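# Place the cheese block in the tray without crushing it

## Task

Move the block of cheese into the tray, taking care not to crush or deform it while handling.

## Robot and tools

ROBOT. Two arms, left_arm and right_arm. Each has six revolute joints plus a parallel gripper. Every joint list uses this order: waist, shoulder, elbow, wrist pitch, wrist yaw, wrist roll. Shoulder, elbow and wrist pitch have their signs flipped relative to the URDF, both in commands and in results. The stated ranges use URDF signs: waist -2.880..2.880, shoulder 0..3.142, elbow 0..3.019, wrist pitch -1.693..1.571, wrist yaw -1.571..1.571, wrist roll -2.094..2.094. In your own numbers, then, shoulder runs -3.142..0, elbow -3.019..0 and wrist pitch -1.571..1.693. Each real joint stop may differ from these by up to 0.084 rad.

FRAMES. Scene frame: origin at table-top height, midway between the nominal arm bases. +x points out over the table, +z points up, and left_arm is on the +y side. Image left and right do not match arm names. The calibrated bases in the scene frame are left_arm at (-0.045, +0.232, +0.047) m and right_arm at (-0.014, -0.364, +0.045) m, both almost unrotated. Hand positions, orientations and wrist-camera poses are reported in that arm's own base frame. Fixed cameras and the table use the scene frame. end_effector_position is the pinch point between the finger pads, about 1 cm short of the tips. The fingers point along the gripper's +z and close along its y. Reported hand poses can be off by a few cm, more at long reach.

execute_actions(actions, cameras). actions is a list of actions. Each action is a table of up to 15 rows, and each row lasts one 1/30 s control step. A table shorter than 15 rows repeats its last row. A row is always 14 numbers in [-1, 1], one list covering both arms: left_arm's six joint values then its opening, followed by the same seven for right_arm. Joint values are offsets, not poses. They are measured from the Joint targets in force when that action began, not from the previous row, so sending the same offset in a later action moves the joint further. Scale: 1.0 equals 2.811 rad for waist and shoulder, 2.53 for elbow, 2.575 for wrist pitch, 8.12 for wrist yaw and 9.528 for wrist roll. Opening is an absolute setting: +1 fully open, -1 shut. If an action would push a joint more than 0.084 rad outside its range, it is refused for both arms. If the first action fails this check, or anything is malformed, the whole call is refused. An empty actions list only reports state and images. Each action takes 0.5 s.

move(target, speed, blend, opening_speed, blocking, cameras). target is a single 14-number row laid out as above, or a list of up to 15 such rows. Every row is an offset from the current Joint targets, not from the previous row. All joints travel together, and the whole path takes 0.5 s to 10 s; beyond 10 s it stops short. speed is in rad/s for the joint with the longest travel: 0.01 to 12.57, default 0.5. You may give one value per target. blend, in rad, lets the path round off intermediate targets. opening_speed is how fast the gripper setting changes, in units of the -1..1 scale per second, minimum 0.2. blocking=false returns after about 0.5 s while the move keeps running. The move line reports how it ended: done, off_target (at rest but more than 0.035 rad from target), moving, held or fault. limits=held means some steps were withheld. Neither done nor off_target means the arm is touching something. Moves do not avoid obstacles or the other arm.

wait(seconds 0..10, cameras): lets time pass while both arms hold their last command; any running move carries on. stop(cameras): brakes a running move. zoom_image(camera, region=[x0,y0,x1,y1]): region is in image pixels, at most 504x504, for cam_high, cam_low, cam_left_wrist or cam_right_wrist. All images are 896x504. read_manual(section="licences"): licence text only. finished_scene(scene=1): ends the scene for good. The cheese must stay in the tray after the robot lets go.

RESULTS. Joint positions (rad) and Joint velocities, each per arm, end with the pad gap (0.094 m when fully open). "within noise" means the arm is still. Joint targets is the reference for your next offsets. Tool commands shows the current gripper settings. To leave a gripper unchanged, resend its current value, because 0 means half open. grip_measured is the measured opening on the command scale. grip_effort_nm is the gripper motor effort, negative when closing. It is not a contact force. Joint torques include gravity, and torques 3 and 4 wrap around at ±28 N m. "joint sent to its limit" means a joint was clamped at its end stop. "joint command not followed" means the clearance check changed targets. Action calls also list joint readings at some steps. Per control step, targets can lead measured angles only by a fixed amount. A target that would move the hand more than 110 mm is scaled back, so large moves take several actions.

GRIPPING THE CHEESE. The cheese is soft and squashes further the lower the commanded opening goes. Close slowly, with opening_speed near 0.2, and stop only a little below the reading at first contact. Once the command is about 0.05 below contact (much less margin for soft items), the gripper squeezes at full force, roughly 50 to 64 N per pad. To release, command an opening well above grip_measured.

AVOID. Dropping the cheese, releasing it while it is still moving, slamming, hard hits or hard pushes, and anything falling off the table or being left off it, which fails the task. Avoid any contact between the two arms, including one gripper closing on the other's fingers, as it can end the scene. Holding loads, keeping an arm stretched out, or pushing against something it cannot reach heats the motors. MOTOR HOT is the warning; at 100 °C the arm goes limp for 30 to 60 s or more. To end a push, command targets back past the measured positions. Loose objects may occasionally get nudged.

Each tool is called in YAML: its name, and indented under it one key for each argument.

## Session

execute_actions:
  actions: []

Scene clock: 0.00 s.
left_arm: end_effector_position=(+0.5436, +0.4537, +0.1749) grip_measured=+1.000 grip_effort_nm=n/a end_effector_quat_wxyz=(+0.480, +0.245, +0.841, +0.054) | right_arm: end_effector_position=(+0.6242, -0.1229, +0.1750) grip_measured=+1.000 grip_effort_nm=n/a end_effector_quat_wxyz=(+0.076, -0.276, +0.954, +0.085)
Joint positions: left_arm=[0.875 -1.936 -1.574 0.538 0.822 1.14 0.094] | right_arm=[-0.254 -2.007 -1.931 1.451 -0.225 -0.812 0.094]
Joint velocities: within noise
Joint torques (N m): no reading
Heat: left arm: hottest waist 34 °C; right arm: hottest gripper 37 °C.
Joint targets: left_arm=[0.875 -1.948 -1.596 0.536 0.821 1.140] | right_arm=[-0.254 -2.009 -1.957 1.450 -0.225 -0.812]
Tool commands: left_gripper/opening=+1.0 right_gripper/opening=+1.0

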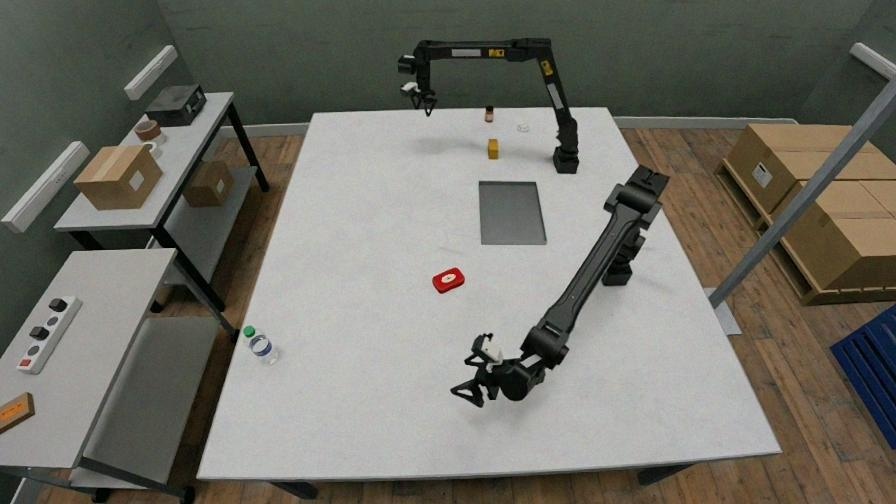

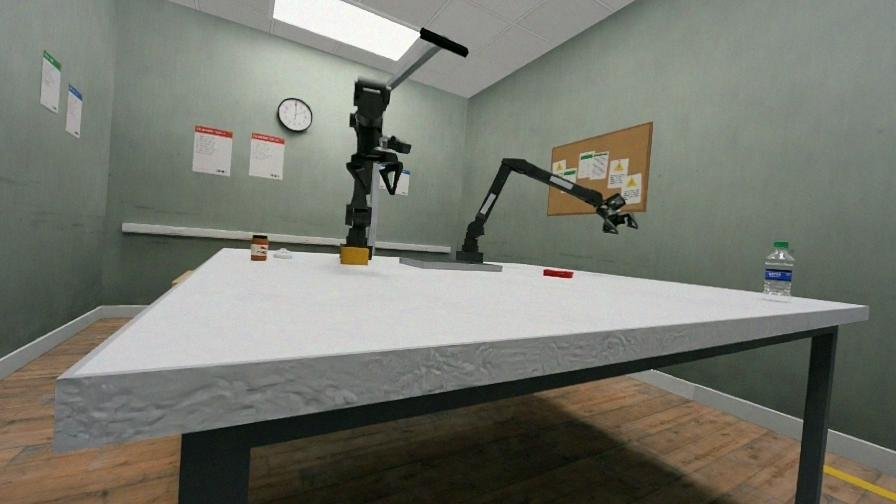

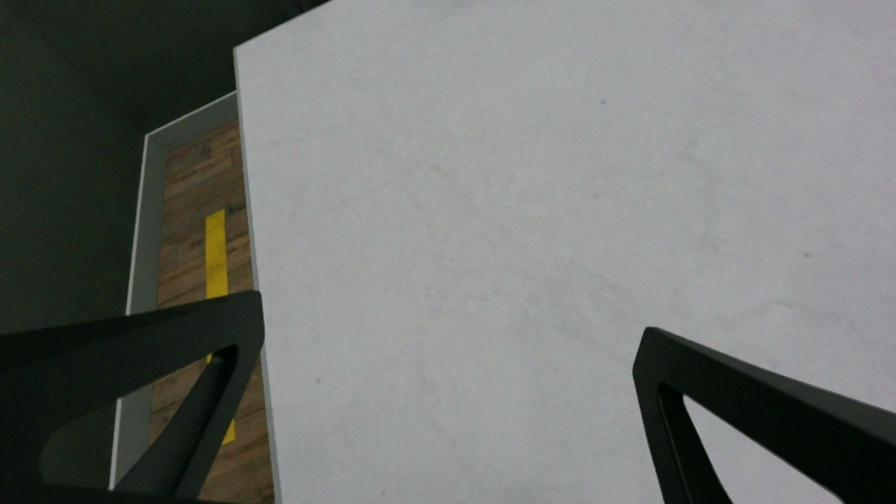

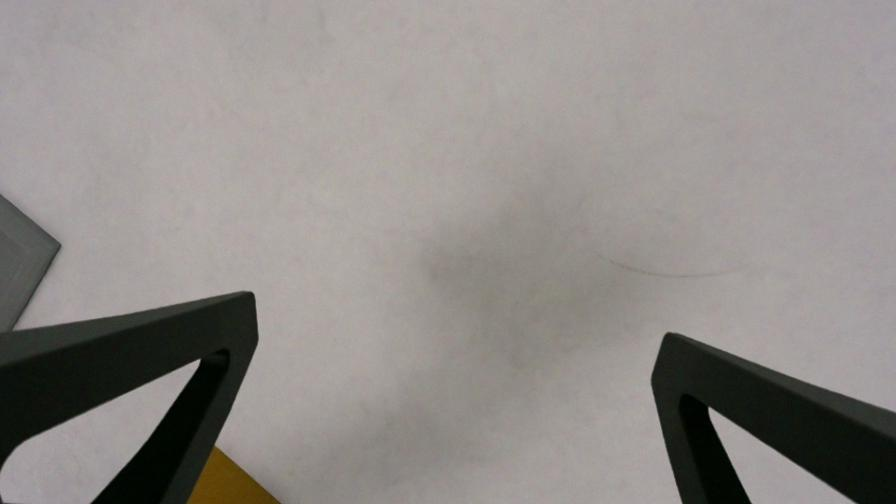

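zoom_image:
  camera: "cam_high"
  region: [400, 90, 600, 250]

zoom_image:
  camera: "cam_low"
  region: [230, 200, 530, 300]

Scaled by 2.520 from the camera's 896x504 image, which has a finer 1280x720 frame.

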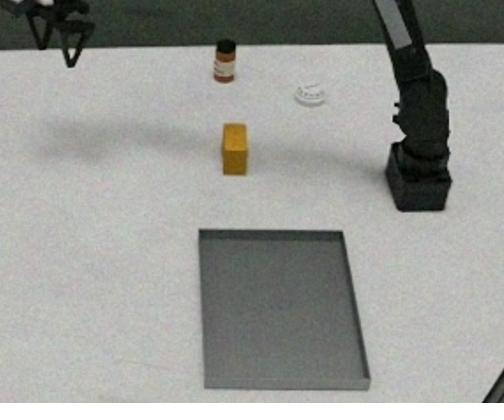

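Scaled by 1.680 from the camera's 896x504 image, which has a finer 1280x720 frame.

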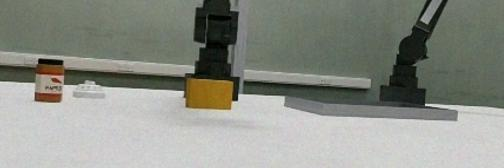

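move:
  target: [0,0,0,0,0,0,1,0.0061,0.2615,0.4542,-0.134,0.0277,-0.1045,1]
  speed: 1.0
  cameras: ["cam_high","cam_right_wrist"]

Scene clock: 48.27 s.
left_arm: end_effector_position=(+0.5436, +0.4537, +0.1749) grip_measured=+1.000 grip_effort_nm=-0.012 end_effector_quat_wxyz=(+0.480, +0.245, +0.841, +0.054) | right_arm: end_effector_position=(+0.3022, -0.0753, +0.0927) grip_measured=+1.000 grip_effort_nm=0.002 end_effector_quat_wxyz=(+0.003, +0.700, -0.714, -0.008)
Joint positions: left_arm=[0.875 -1.936 -1.574 0.538 0.822 1.14 0.094] | right_arm=[-0.244 -1.273 -0.8 1.115 -0.003 -1.796 0.094]
Joint velocities: within noise
Joint torques (N m): left_arm=[-1.26 17.08 -11.75 -1.33 0.43 -0.02] | right_arm=[-0.26 7.41 -8.51 0.16 -0.04 -0.02]
Heat: left arm: hottest elbow 38 °C; right arm: hottest waist 35 °C.
Joint targets: left_arm=[0.875 -1.948 -1.596 0.536 0.821 1.140] | right_arm=[-0.237 -1.274 -0.808 1.105 0.000 -1.808]
move: done
camera_calibration:
cam_right_wrist: T_world_to_cam=[[0.995871, 0.0715181, -0.055916, -0.290206], [0.0881661, -0.908737, 0.40795, -0.110494], [-0.0216371, -0.411195, -0.91129, 0.166801], [0, 0, 0, 1]] pos_world=[0.302359, -0.0110668, 0.180853]
Images, in order (width x height): cam_high 896x504, cam_right_wrist 896x504.

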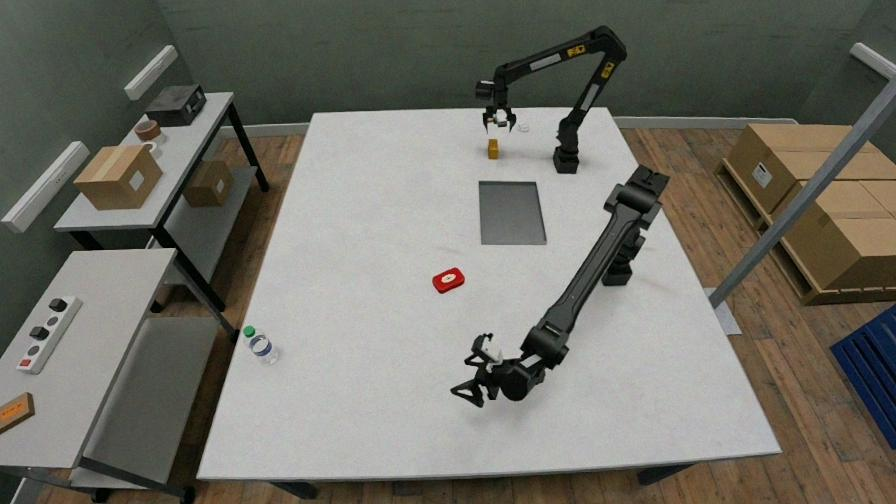

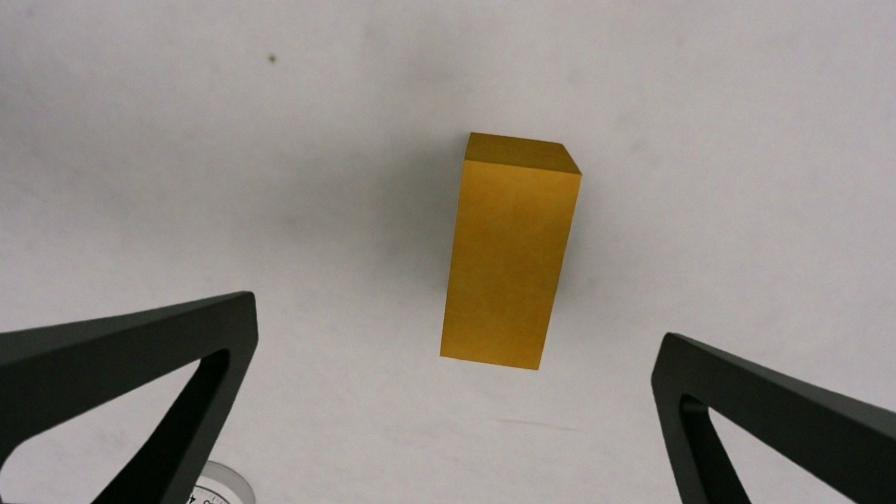

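move:
  target:
    - [0,0,0,0,0,0,1,-0.0231,-0.0219,-0.0219,-0.0047,0,-0.0039,1]
    - [0,0,0,0,0,0,1,-0.0231,-0.0965,0.0338,-0.1410,0,-0.0039,1]
  speed: 0.4

Scene clock: 70.87 s.
left_arm: end_effector_position=(+0.5436, +0.4537, +0.1749) grip_measured=+1.000 grip_effort_nm=-0.022 end_effector_quat_wxyz=(+0.480, +0.245, +0.841, +0.054) | right_arm: end_effector_position=(+0.3234, -0.1015, -0.0141) grip_measured=+1.000 grip_effort_nm=0.002 end_effector_quat_wxyz=(+0.000, +0.693, -0.721, -0.001)
Joint positions: left_arm=[0.875 -1.936 -1.574 0.538 0.822 1.14 0.094] | right_arm=[-0.303 -1.542 -0.722 0.752 -0.001 -1.834 0.094]
Joint velocities: within noise
Joint torques (N m): left_arm=[-1.32 17.14 -11.77 -1.33 0.43 -0.02] | right_arm=[-0.73 8.94 -6.22 0.03 -0.11 0.02]
Heat: left arm: hottest elbow 39 °C; right arm: hottest waist 35 °C.
Joint targets: left_arm=[0.875 -1.948 -1.596 0.536 0.821 1.140] | right_arm=[-0.302 -1.545 -0.723 0.742 0.000 -1.845]
move: done
camera_calibration:
cam_right_wrist: T_world_to_cam=[[0.997891, 0.0499796, -0.0414279, -0.318075], [0.0626697, -0.90814, 0.41395, -0.0842192], [-0.0169332, -0.415673, -0.909356, 0.0572698], [0, 0, 0, 1]] pos_world=[0.323652, -0.03678, 0.0737641]

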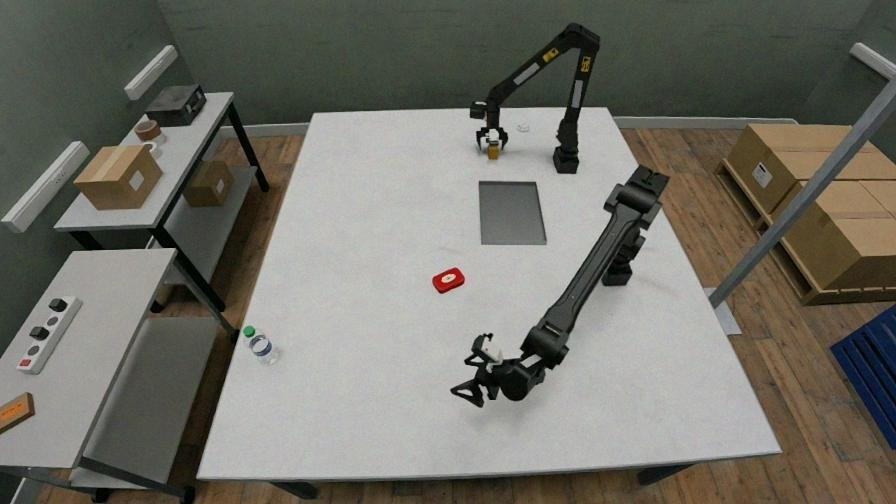

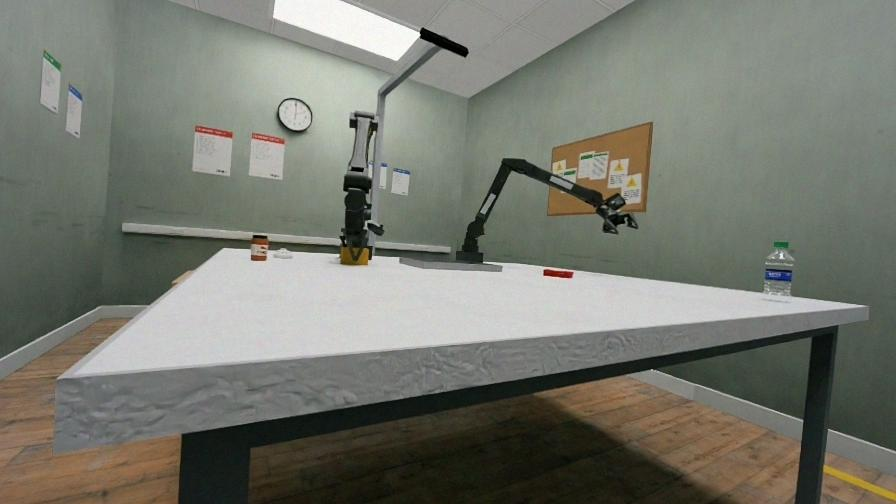

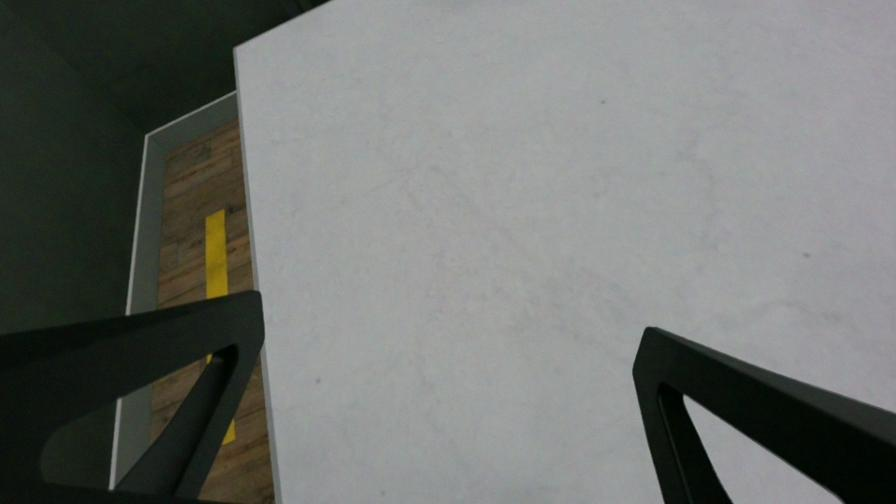

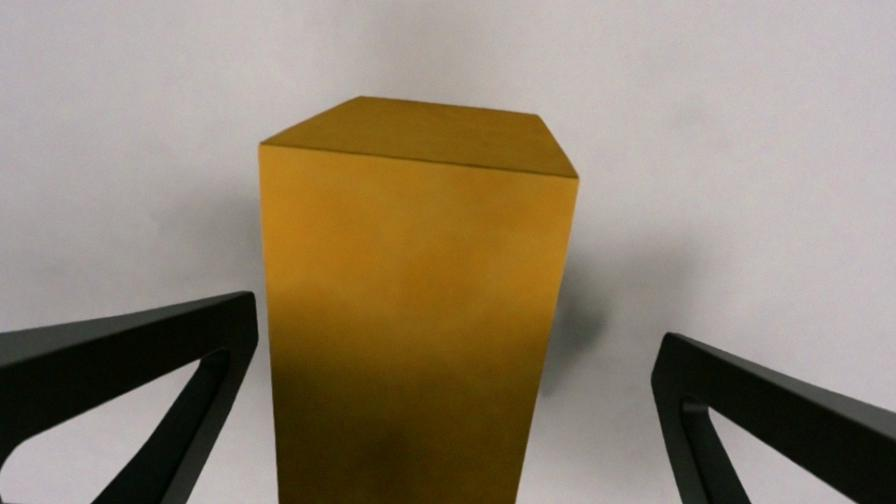

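move:
  target: [0,0,0,0,0,0,1,0.001,0.0053,0.0074,-0.0012,0,0,1]
  speed: 0.1
  cameras: ["cam_right_wrist"]

move:
  target: [0,0,0,0,0,0,1,0,0,0,0,0,0,-0.09]
  opening_speed: 0.5
  cameras: ["cam_right_wrist"]

Scene clock: 85.07 s.
left_arm: end_effector_position=(+0.5436, +0.4537, +0.1749) grip_measured=+1.000 grip_effort_nm=-0.017 end_effector_quat_wxyz=(+0.480, +0.245, +0.841, +0.054) | right_arm: end_effector_position=(+0.3162, -0.0992, -0.0182) grip_measured=+1.000 grip_effort_nm=0.002 end_effector_quat_wxyz=(+0.003, +0.693, -0.721, -0.006)
Joint positions: left_arm=[0.875 -1.936 -1.574 0.538 0.822 1.14 0.094] | right_arm=[-0.303 -1.542 -0.706 0.749 -0.001 -1.834 0.094]
Joint velocities: within noise
Joint torques (N m): left_arm=[-1.32 17.08 -11.75 -1.35 0.43 -0.02] | right_arm=[-0.26 10.29 -5.74 0.12 -0.1 0.02]
Heat: left arm: hottest elbow 39 °C; right arm: hottest waist 35 °C.
Joint targets: left_arm=[0.875 -1.948 -1.596 0.536 0.821 1.140] | right_arm=[-0.299 -1.531 -0.704 0.738 0.000 -1.845]
move: done
camera_calibration:
cam_right_wrist: T_world_to_cam=[[0.997301, 0.0505374, -0.0532534, -0.3112], [0.0679759, -0.909662, 0.409748, -0.0819763], [-0.0277351, -0.412262, -0.910643, 0.0581332], [0, 0, 0, 1]] pos_world=[0.317545, -0.0348774, 0.0699557]
Images, in order (width x height): cam_right_wrist 896x504.

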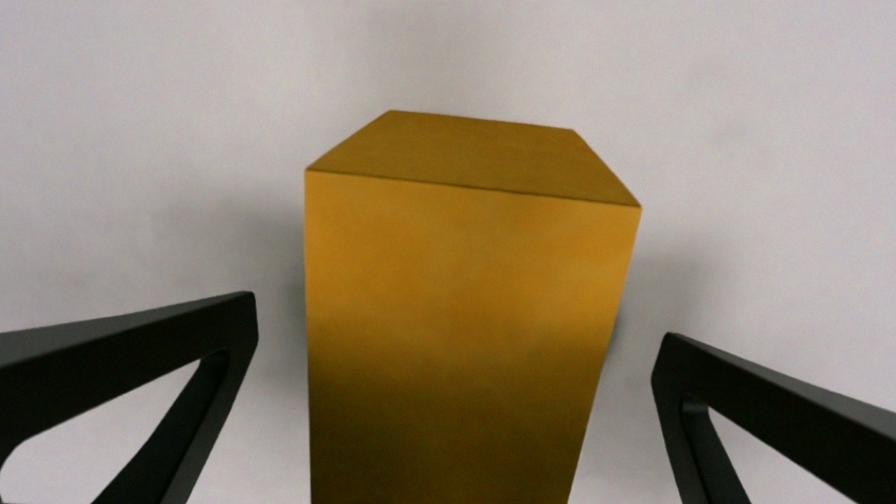

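Scene clock: 87.47 s.
left_arm: end_effector_position=(+0.5436, +0.4537, +0.1749) grip_measured=+1.000 grip_effort_nm=-0.017 end_effector_quat_wxyz=(+0.480, +0.245, +0.841, +0.054) | right_arm: end_effector_position=(+0.3163, -0.0993, -0.0179) grip_measured=-0.088 grip_effort_nm=-0.100 end_effector_quat_wxyz=(+0.003, +0.693, -0.721, -0.006)
Joint positions: left_arm=[0.875 -1.936 -1.574 0.538 0.822 1.14 0.094] | right_arm=[-0.303 -1.541 -0.706 0.749 -0.001 -1.834 0.043]
Joint velocities: within noise
Joint torques (N m): left_arm=[-1.26 17.14 -11.75 -1.33 0.43 -0.02] | right_arm=[-0.09 9.93 -5.82 0.06 -0.1 0.03]
Heat: left arm: hottest elbow 40 °C; right arm: hottest waist 35 °C.
Joint targets: left_arm=[0.875 -1.948 -1.596 0.536 0.821 1.140] | right_arm=[-0.299 -1.530 -0.704 0.738 0.000 -1.845]
move: done
camera_calibration:
cam_right_wrist: T_world_to_cam=[[0.997317, 0.0509402, -0.0525774, -0.311228], [0.0680715, -0.909544, 0.409995, -0.082102], [-0.0269362, -0.412474, -0.910571, 0.0580497], [0, 0, 0, 1]] pos_world=[0.317545, -0.0348773, 0.0701562]
Images, in order (width x height): cam_right_wrist 896x504.

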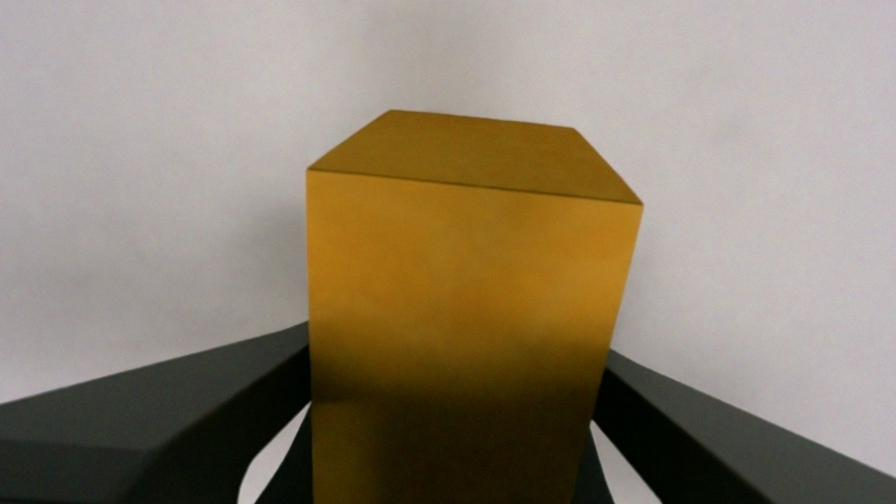

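move:
  target: [0,0,0,0,0,0,1,0,0,0,0,0,0,-0.12]
  opening_speed: 0.2
  cameras: ["cam_right_wrist"]

Scene clock: 89.97 s.
left_arm: end_effector_position=(+0.5436, +0.4537, +0.1749) grip_measured=+1.000 grip_effort_nm=-0.022 end_effector_quat_wxyz=(+0.480, +0.245, +0.841, +0.054) | right_arm: end_effector_position=(+0.3163, -0.0993, -0.0179) grip_measured=-0.116 grip_effort_nm=-0.188 end_effector_quat_wxyz=(+0.003, +0.693, -0.721, -0.006)
Joint positions: left_arm=[0.875 -1.936 -1.574 0.538 0.822 1.14 0.094] | right_arm=[-0.303 -1.541 -0.706 0.749 -0.001 -1.834 0.042]
Joint velocities: within noise
Joint torques (N m): left_arm=[-1.32 17.08 -11.74 -1.33 0.44 -0.02] | right_arm=[-0.21 9.93 -5.93 0.06 -0.11 0.02]
Heat: left arm: hottest elbow 40 °C; right arm: hottest waist 35 °C.
Joint targets: left_arm=[0.875 -1.948 -1.596 0.536 0.821 1.140] | right_arm=[-0.299 -1.531 -0.704 0.738 0.000 -1.845]
move: done
camera_calibration:
cam_right_wrist: T_world_to_cam=[[0.997317, 0.0509402, -0.0525774, -0.311228], [0.0680715, -0.909544, 0.409995, -0.082102], [-0.0269362, -0.412474, -0.910571, 0.0580497], [0, 0, 0, 1]] pos_world=[0.317545, -0.0348773, 0.0701562]
Images, in order (width x height): cam_right_wrist 896x504.

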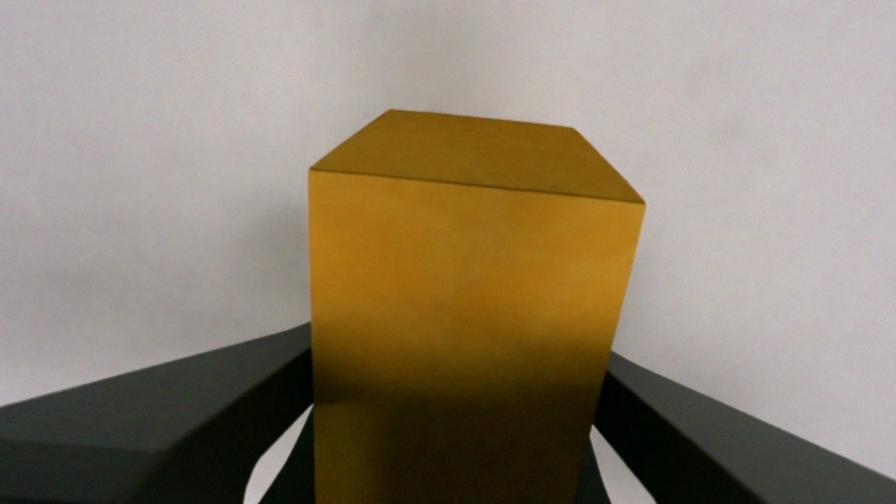

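move:
  target:
    - [0,0,0,0,0,0,1,0,0,0,0,0,0,-0.15]
    - [0,0,0,0,0,0,1,0,0.0190,-0.0100,0.0320,0,0,-0.15]
  opening_speed: 0.2
  speed: 0.15
  cameras: ["cam_high","cam_low","cam_right_wrist"]

zoom_image:
  camera: "cam_low"
  region: [310, 220, 410, 280]

Scene clock: 95.77 s.
left_arm: end_effector_position=(+0.5436, +0.4537, +0.1749) grip_measured=+1.000 grip_effort_nm=-0.022 end_effector_quat_wxyz=(+0.480, +0.245, +0.841, +0.054) | right_arm: end_effector_position=(+0.3084, -0.0968, -0.0027) grip_measured=-0.144 grip_effort_nm=-0.335 end_effector_quat_wxyz=(+0.006, +0.693, -0.721, -0.012)
Joint positions: left_arm=[0.875 -1.936 -1.574 0.538 0.822 1.14 0.094] | right_arm=[-0.303 -1.492 -0.706 0.811 -0.001 -1.834 0.04]
Joint velocities: within noise
Joint torques (N m): left_arm=[-1.26 17.08 -11.75 -1.33 0.43 -0.02] | right_arm=[-0.21 9.64 -8.05 1.07 -0.1 0.04]
Heat: left arm: hottest elbow 40 °C; right arm: hottest waist 35 °C.
Joint targets: left_arm=[0.875 -1.948 -1.596 0.536 0.821 1.140] | right_arm=[-0.299 -1.477 -0.729 0.821 0.000 -1.845]
move: done
camera_calibration:
cam_right_wrist: T_world_to_cam=[[0.996597, 0.0511583, -0.0646349, -0.302467], [0.073077, -0.911116, 0.40562, -0.0873099], [-0.0381391, -0.408963, -0.911753, 0.0765372], [0, 0, 0, 1]] pos_world=[0.310737, -0.0327749, 0.0856478]
Images, in order (width x height): cam_high 896x504, cam_low 896x504, cam_right_wrist 896x504.

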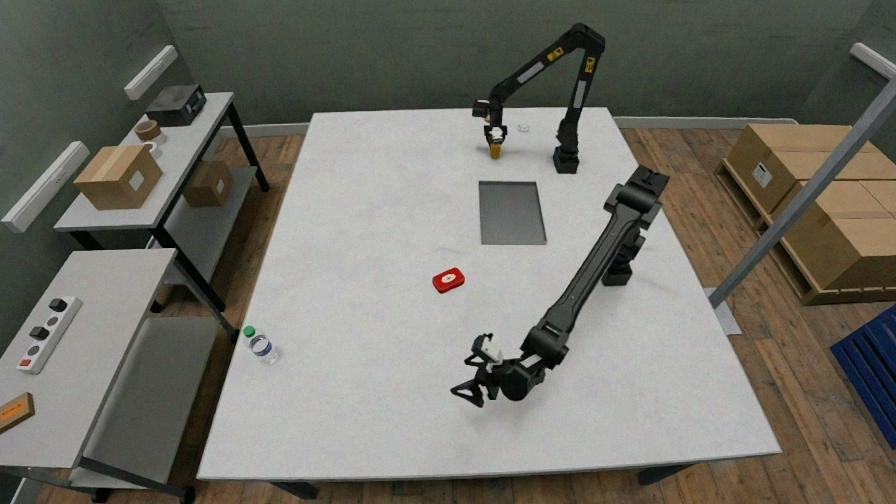

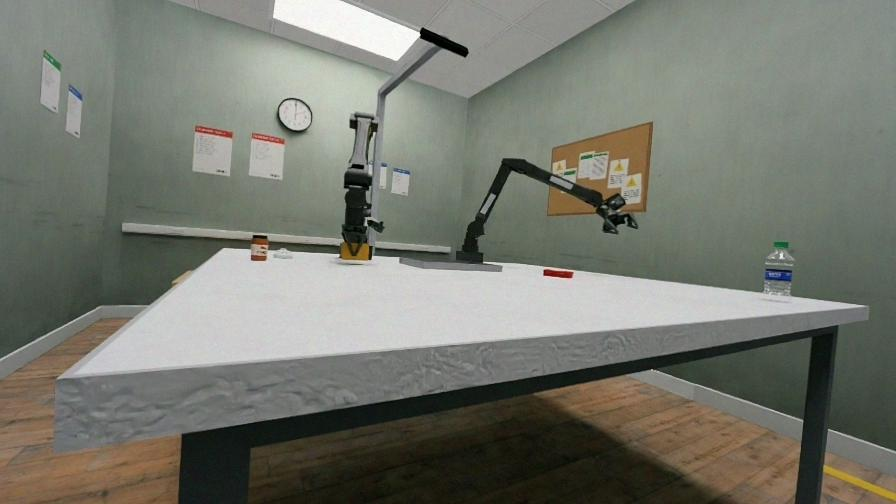

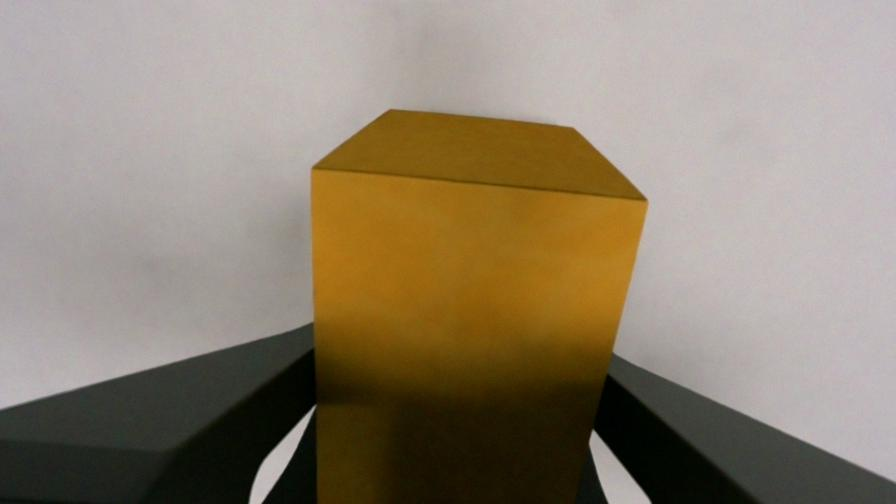

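Scaled by 5.040 from the camera's 896x504 image, which has a finer 1280x720 frame.

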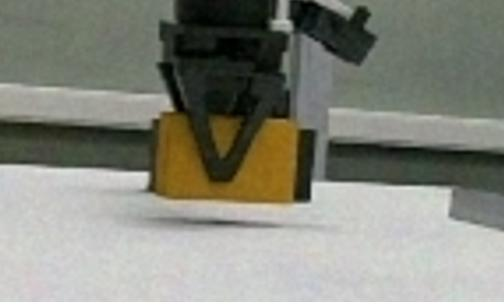

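move:
  target:
    - [0,0,0,0,0,0,1,0,0.0566,-0.0468,0.106,0,0,-0.15]
    - [0,0,0,0,0,0,1,0.3630,-0.0113,-0.0942,0.0784,0,0.1071,-0.15]
  speed: [0.4,0.6]
  blend: [0.05,0]
  cameras: ["cam_high","cam_low","cam_right_wrist"]

Scene clock: 108.17 s.
left_arm: end_effector_position=(+0.5436, +0.4537, +0.1749) grip_measured=+1.000 grip_effort_nm=-0.022 end_effector_quat_wxyz=(+0.480, +0.245, +0.841, +0.054) | right_arm: end_effector_position=(+0.2766, +0.2456, +0.0541) grip_measured=-0.144 grip_effort_nm=-0.335 end_effector_quat_wxyz=(+0.026, +0.704, -0.709, -0.001)
Joint positions: left_arm=[0.875 -1.936 -1.574 0.538 0.822 1.14 0.094] | right_arm=[0.728 -1.508 -0.915 1.031 0 -0.836 0.04]
Joint velocities: within noise
Joint torques (N m): left_arm=[-1.32 17.14 -11.75 -1.32 0.44 -0.02] | right_arm=[-1.26 10.11 -11.21 0.23 -0.11 0.29]
Heat: left arm: hottest elbow 40 °C; right arm: hottest waist 35 °C.
Joint targets: left_arm=[0.875 -1.948 -1.596 0.536 0.821 1.140] | right_arm=[0.722 -1.509 -0.968 1.023 0.000 -0.824]
move: off_target (right_arm); right_arm: the elbow is farthest, 0.052 rad from its target
camera_calibration:
cam_right_wrist: T_world_to_cam=[[0.993369, 0.0808848, -0.0816988, -0.290058], [0.108866, -0.890207, 0.442357, 0.187001], [-0.0369489, -0.448318, -0.89311, 0.275434], [0, 0, 0, 1]] pos_world=[0.277954, 0.313413, 0.139574]
Images, in order (width x height): cam_high 896x504, cam_low 896x504, cam_right_wrist 896x504.

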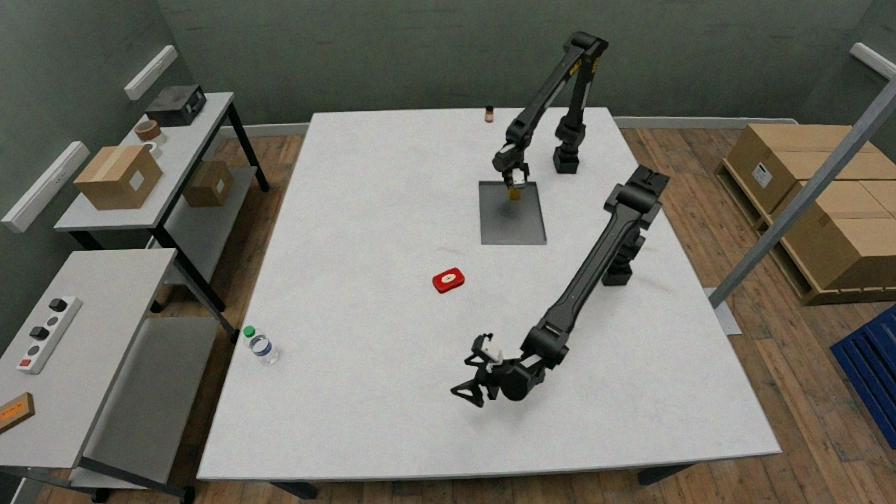

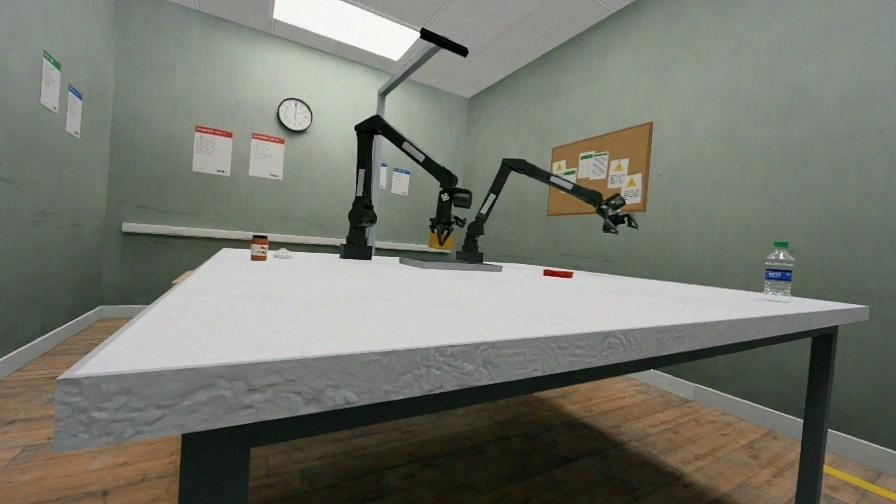

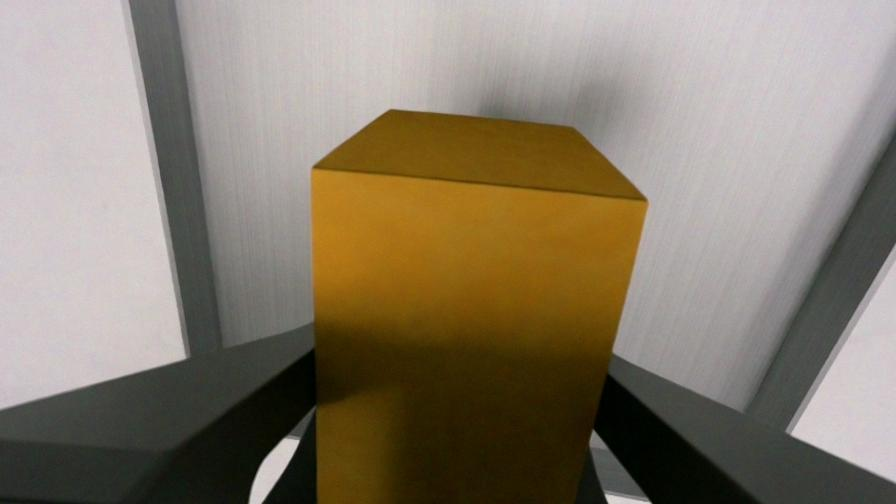

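move:
  target: [0,0,0,0,0,0,1,0,-0.0324,0.0466,-0.0850,0,0,-0.15]
  speed: 0.2
  cameras: ["cam_low","cam_right_wrist"]

Scene clock: 123.30 s.
left_arm: end_effector_position=(+0.5436, +0.4537, +0.1749) grip_measured=+1.000 grip_effort_nm=-0.017 end_effector_quat_wxyz=(+0.480, +0.245, +0.841, +0.054) | right_arm: end_effector_position=(+0.2833, +0.2517, -0.0006) grip_measured=-0.144 grip_effort_nm=-0.339 end_effector_quat_wxyz=(-0.001, +0.704, -0.710, +0.000)
Joint positions: left_arm=[0.875 -1.936 -1.574 0.538 0.822 1.14 0.094] | right_arm=[0.728 -1.599 -0.844 0.814 0 -0.835 0.04]
Joint velocities: within noise
Joint torques (N m): left_arm=[-1.32 17.03 -11.75 -1.33 0.43 -0.02] | right_arm=[-1.03 10.58 -7.08 0.03 -0.11 0.25]
Heat: left arm: hottest elbow 40 °C; right arm: hottest elbow 35 °C.
Joint targets: left_arm=[0.875 -1.948 -1.596 0.536 0.821 1.140] | right_arm=[0.722 -1.600 -0.850 0.804 0.000 -0.824]
move: done
camera_calibration:
cam_right_wrist: T_world_to_cam=[[0.995862, 0.0818782, -0.0394197, -0.302683], [0.0908567, -0.905403, 0.414717, 0.224745], [-0.00173442, -0.416583, -0.909096, 0.211642], [0, 0, 0, 1]] pos_world=[0.281378, 0.316435, 0.0872655]
Images, in order (width x height): cam_low 896x504, cam_right_wrist 896x504.

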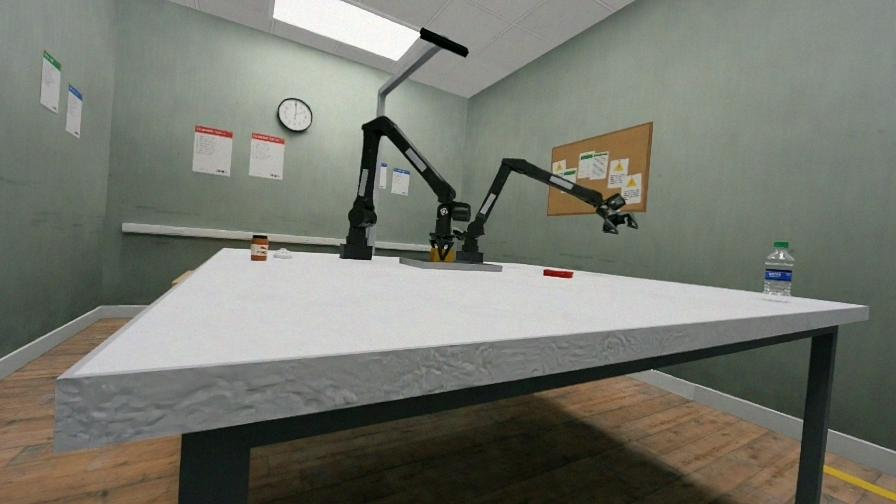

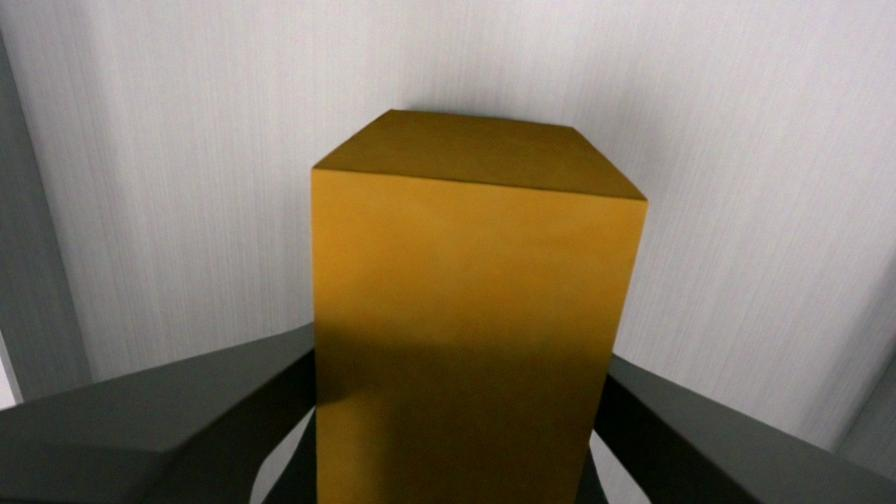

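move:
  target: [0,0,0,0,0,0,1,0,-0.0060,0.0045,-0.0085,0,0,-0.15]
  speed: 0.05
  cameras: ["cam_right_wrist"]

zoom_image:
  camera: "cam_right_wrist"
  region: [300, 50, 700, 250]

Scene clock: 129.37 s.
left_arm: end_effector_position=(+0.5436, +0.4537, +0.1749) grip_measured=+1.000 grip_effort_nm=-0.017 end_effector_quat_wxyz=(+0.480, +0.245, +0.841, +0.054) | right_arm: end_effector_position=(+0.2820, +0.2505, -0.0086) grip_measured=-0.144 grip_effort_nm=-0.335 end_effector_quat_wxyz=(+0.001, +0.704, -0.710, +0.000)
Joint positions: left_arm=[0.875 -1.936 -1.574 0.538 0.822 1.14 0.094] | right_arm=[0.728 -1.614 -0.834 0.792 0 -0.835 0.04]
Joint velocities: within noise
Joint torques (N m): left_arm=[-1.32 17.14 -11.77 -1.33 0.44 -0.02] | right_arm=[-1.2 10.75 -6.71 0.02 -0.14 0.25]
Heat: left arm: hottest elbow 40 °C; right arm: hottest elbow 35 °C.
Joint targets: left_arm=[0.875 -1.948 -1.596 0.536 0.821 1.140] | right_arm=[0.722 -1.617 -0.838 0.782 0.000 -0.824]
move: done
camera_calibration:
cam_right_wrist: T_world_to_cam=[[0.995765, 0.0818799, -0.0418142, -0.301611], [0.0918629, -0.904564, 0.416323, 0.226666], [-0.00373521, -0.4184, -0.908255, 0.204836], [0, 0, 0, 1]] pos_world=[0.280277, 0.315433, 0.079066]
Images, in order (width x height): cam_right_wrist 896x504.

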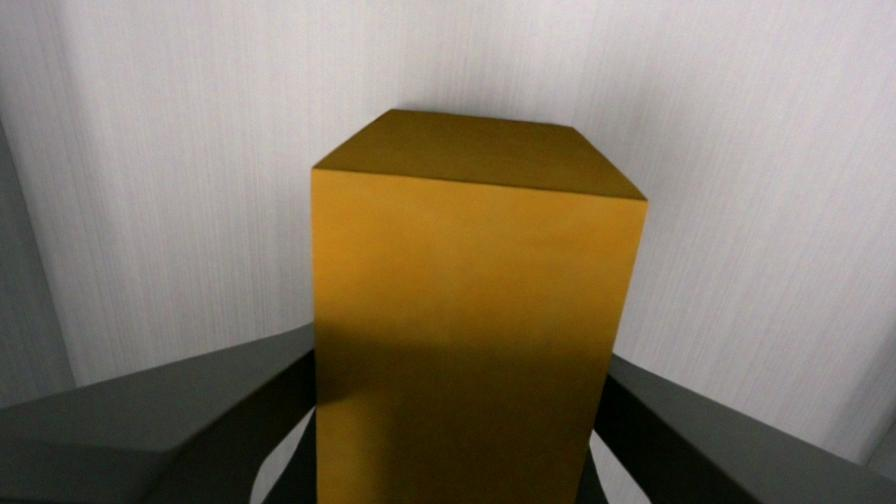

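Scaled by 1.260 from the camera's 896x504 image, which has a finer 1280x720 frame.

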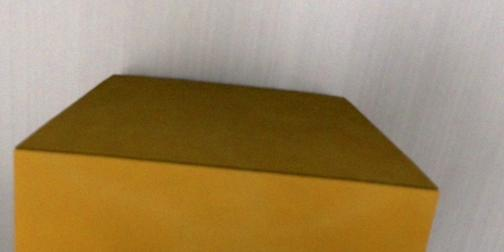

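move:
  target: [0,0,0,0,0,0,1,0,-0.0030,0.0022,-0.003,0,0,-0.15]
  speed: 0.03
  cameras: ["cam_right_wrist"]

Scene clock: 133.00 s.
left_arm: end_effector_position=(+0.5436, +0.4537, +0.1749) grip_measured=+1.000 grip_effort_nm=-0.027 end_effector_quat_wxyz=(+0.480, +0.245, +0.841, +0.054) | right_arm: end_effector_position=(+0.2811, +0.2496, -0.0122) grip_measured=-0.144 grip_effort_nm=-0.339 end_effector_quat_wxyz=(+0.002, +0.704, -0.710, +0.000)
Joint positions: left_arm=[0.875 -1.936 -1.574 0.538 0.822 1.14 0.094] | right_arm=[0.728 -1.621 -0.83 0.784 0 -0.835 0.04]
Joint velocities: within noise
Joint torques (N m): left_arm=[-1.26 17.08 -11.75 -1.33 0.43 -0.02] | right_arm=[-1.08 10.4 -6.58 0.01 -0.11 0.26]
Heat: left arm: hottest elbow 41 °C; right arm: hottest waist 34 °C.
Joint targets: left_arm=[0.875 -1.948 -1.596 0.536 0.821 1.140] | right_arm=[0.722 -1.625 -0.833 0.774 0.000 -0.824]
move: done
camera_calibration:
cam_right_wrist: T_world_to_cam=[[0.995672, 0.081729, -0.0442521, -0.300649], [0.0927568, -0.903736, 0.41792, 0.226973], [-0.00583606, -0.420216, -0.907406, 0.202365], [0, 0, 0, 1]] pos_world=[0.279475, 0.314732, 0.0754665]
Images, in order (width x height): cam_right_wrist 896x504.

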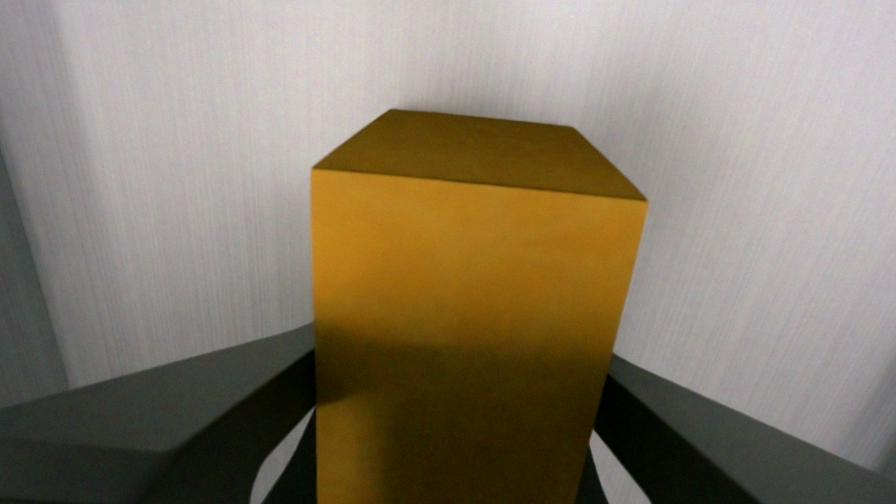

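move:
  target: [0,0,0,0,0,0,1,0,-0.0022,0.0018,-0.003,0,0,-0.15]
  speed: 0.03
  cameras: ["cam_right_wrist"]

Scene clock: 136.47 s.
left_arm: end_effector_position=(+0.5436, +0.4537, +0.1749) grip_measured=+1.000 grip_effort_nm=-0.012 end_effector_quat_wxyz=(+0.480, +0.245, +0.841, +0.054) | right_arm: end_effector_position=(+0.2818, +0.2503, -0.0128) grip_measured=-0.144 grip_effort_nm=-0.339 end_effector_quat_wxyz=(+0.001, +0.704, -0.710, +0.000)
Joint positions: left_arm=[0.875 -1.936 -1.574 0.538 0.822 1.14 0.094] | right_arm=[0.728 -1.623 -0.83 0.779 0 -0.835 0.04]
Joint velocities: within noise
Joint torques (N m): left_arm=[-1.26 17.14 -11.75 -1.32 0.44 -0.02] | right_arm=[-1.26 10.11 -6.28 -0.08 -0.12 0.23]
Heat: left arm: hottest elbow 41 °C; right arm: hottest waist 34 °C.
Joint targets: left_arm=[0.875 -1.948 -1.596 0.536 0.821 1.140] | right_arm=[0.722 -1.631 -0.828 0.766 0.000 -0.824]
move: done
camera_calibration:
cam_right_wrist: T_world_to_cam=[[0.995775, 0.0818819, -0.0415733, -0.301593], [0.0917632, -0.904658, 0.416142, 0.228323], [-0.00353512, -0.418199, -0.908349, 0.200825], [0, 0, 0, 1]] pos_world=[0.280077, 0.315233, 0.0748659]
Images, in order (width x height): cam_right_wrist 896x504.

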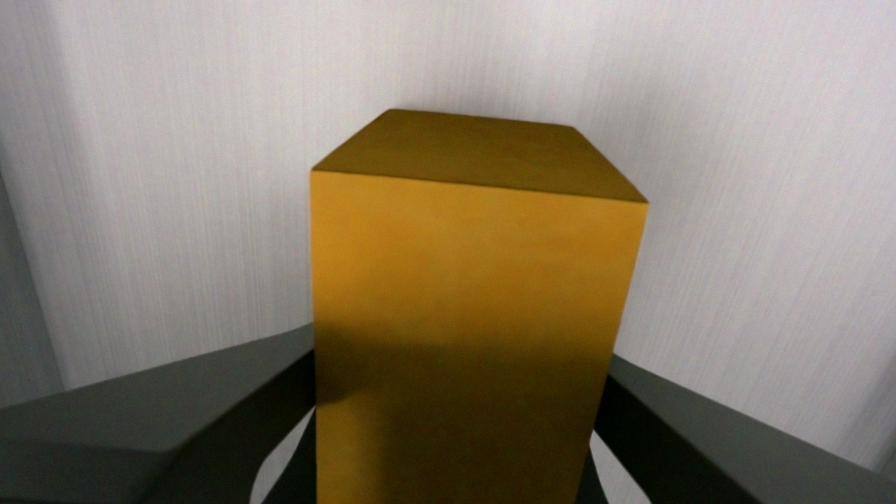

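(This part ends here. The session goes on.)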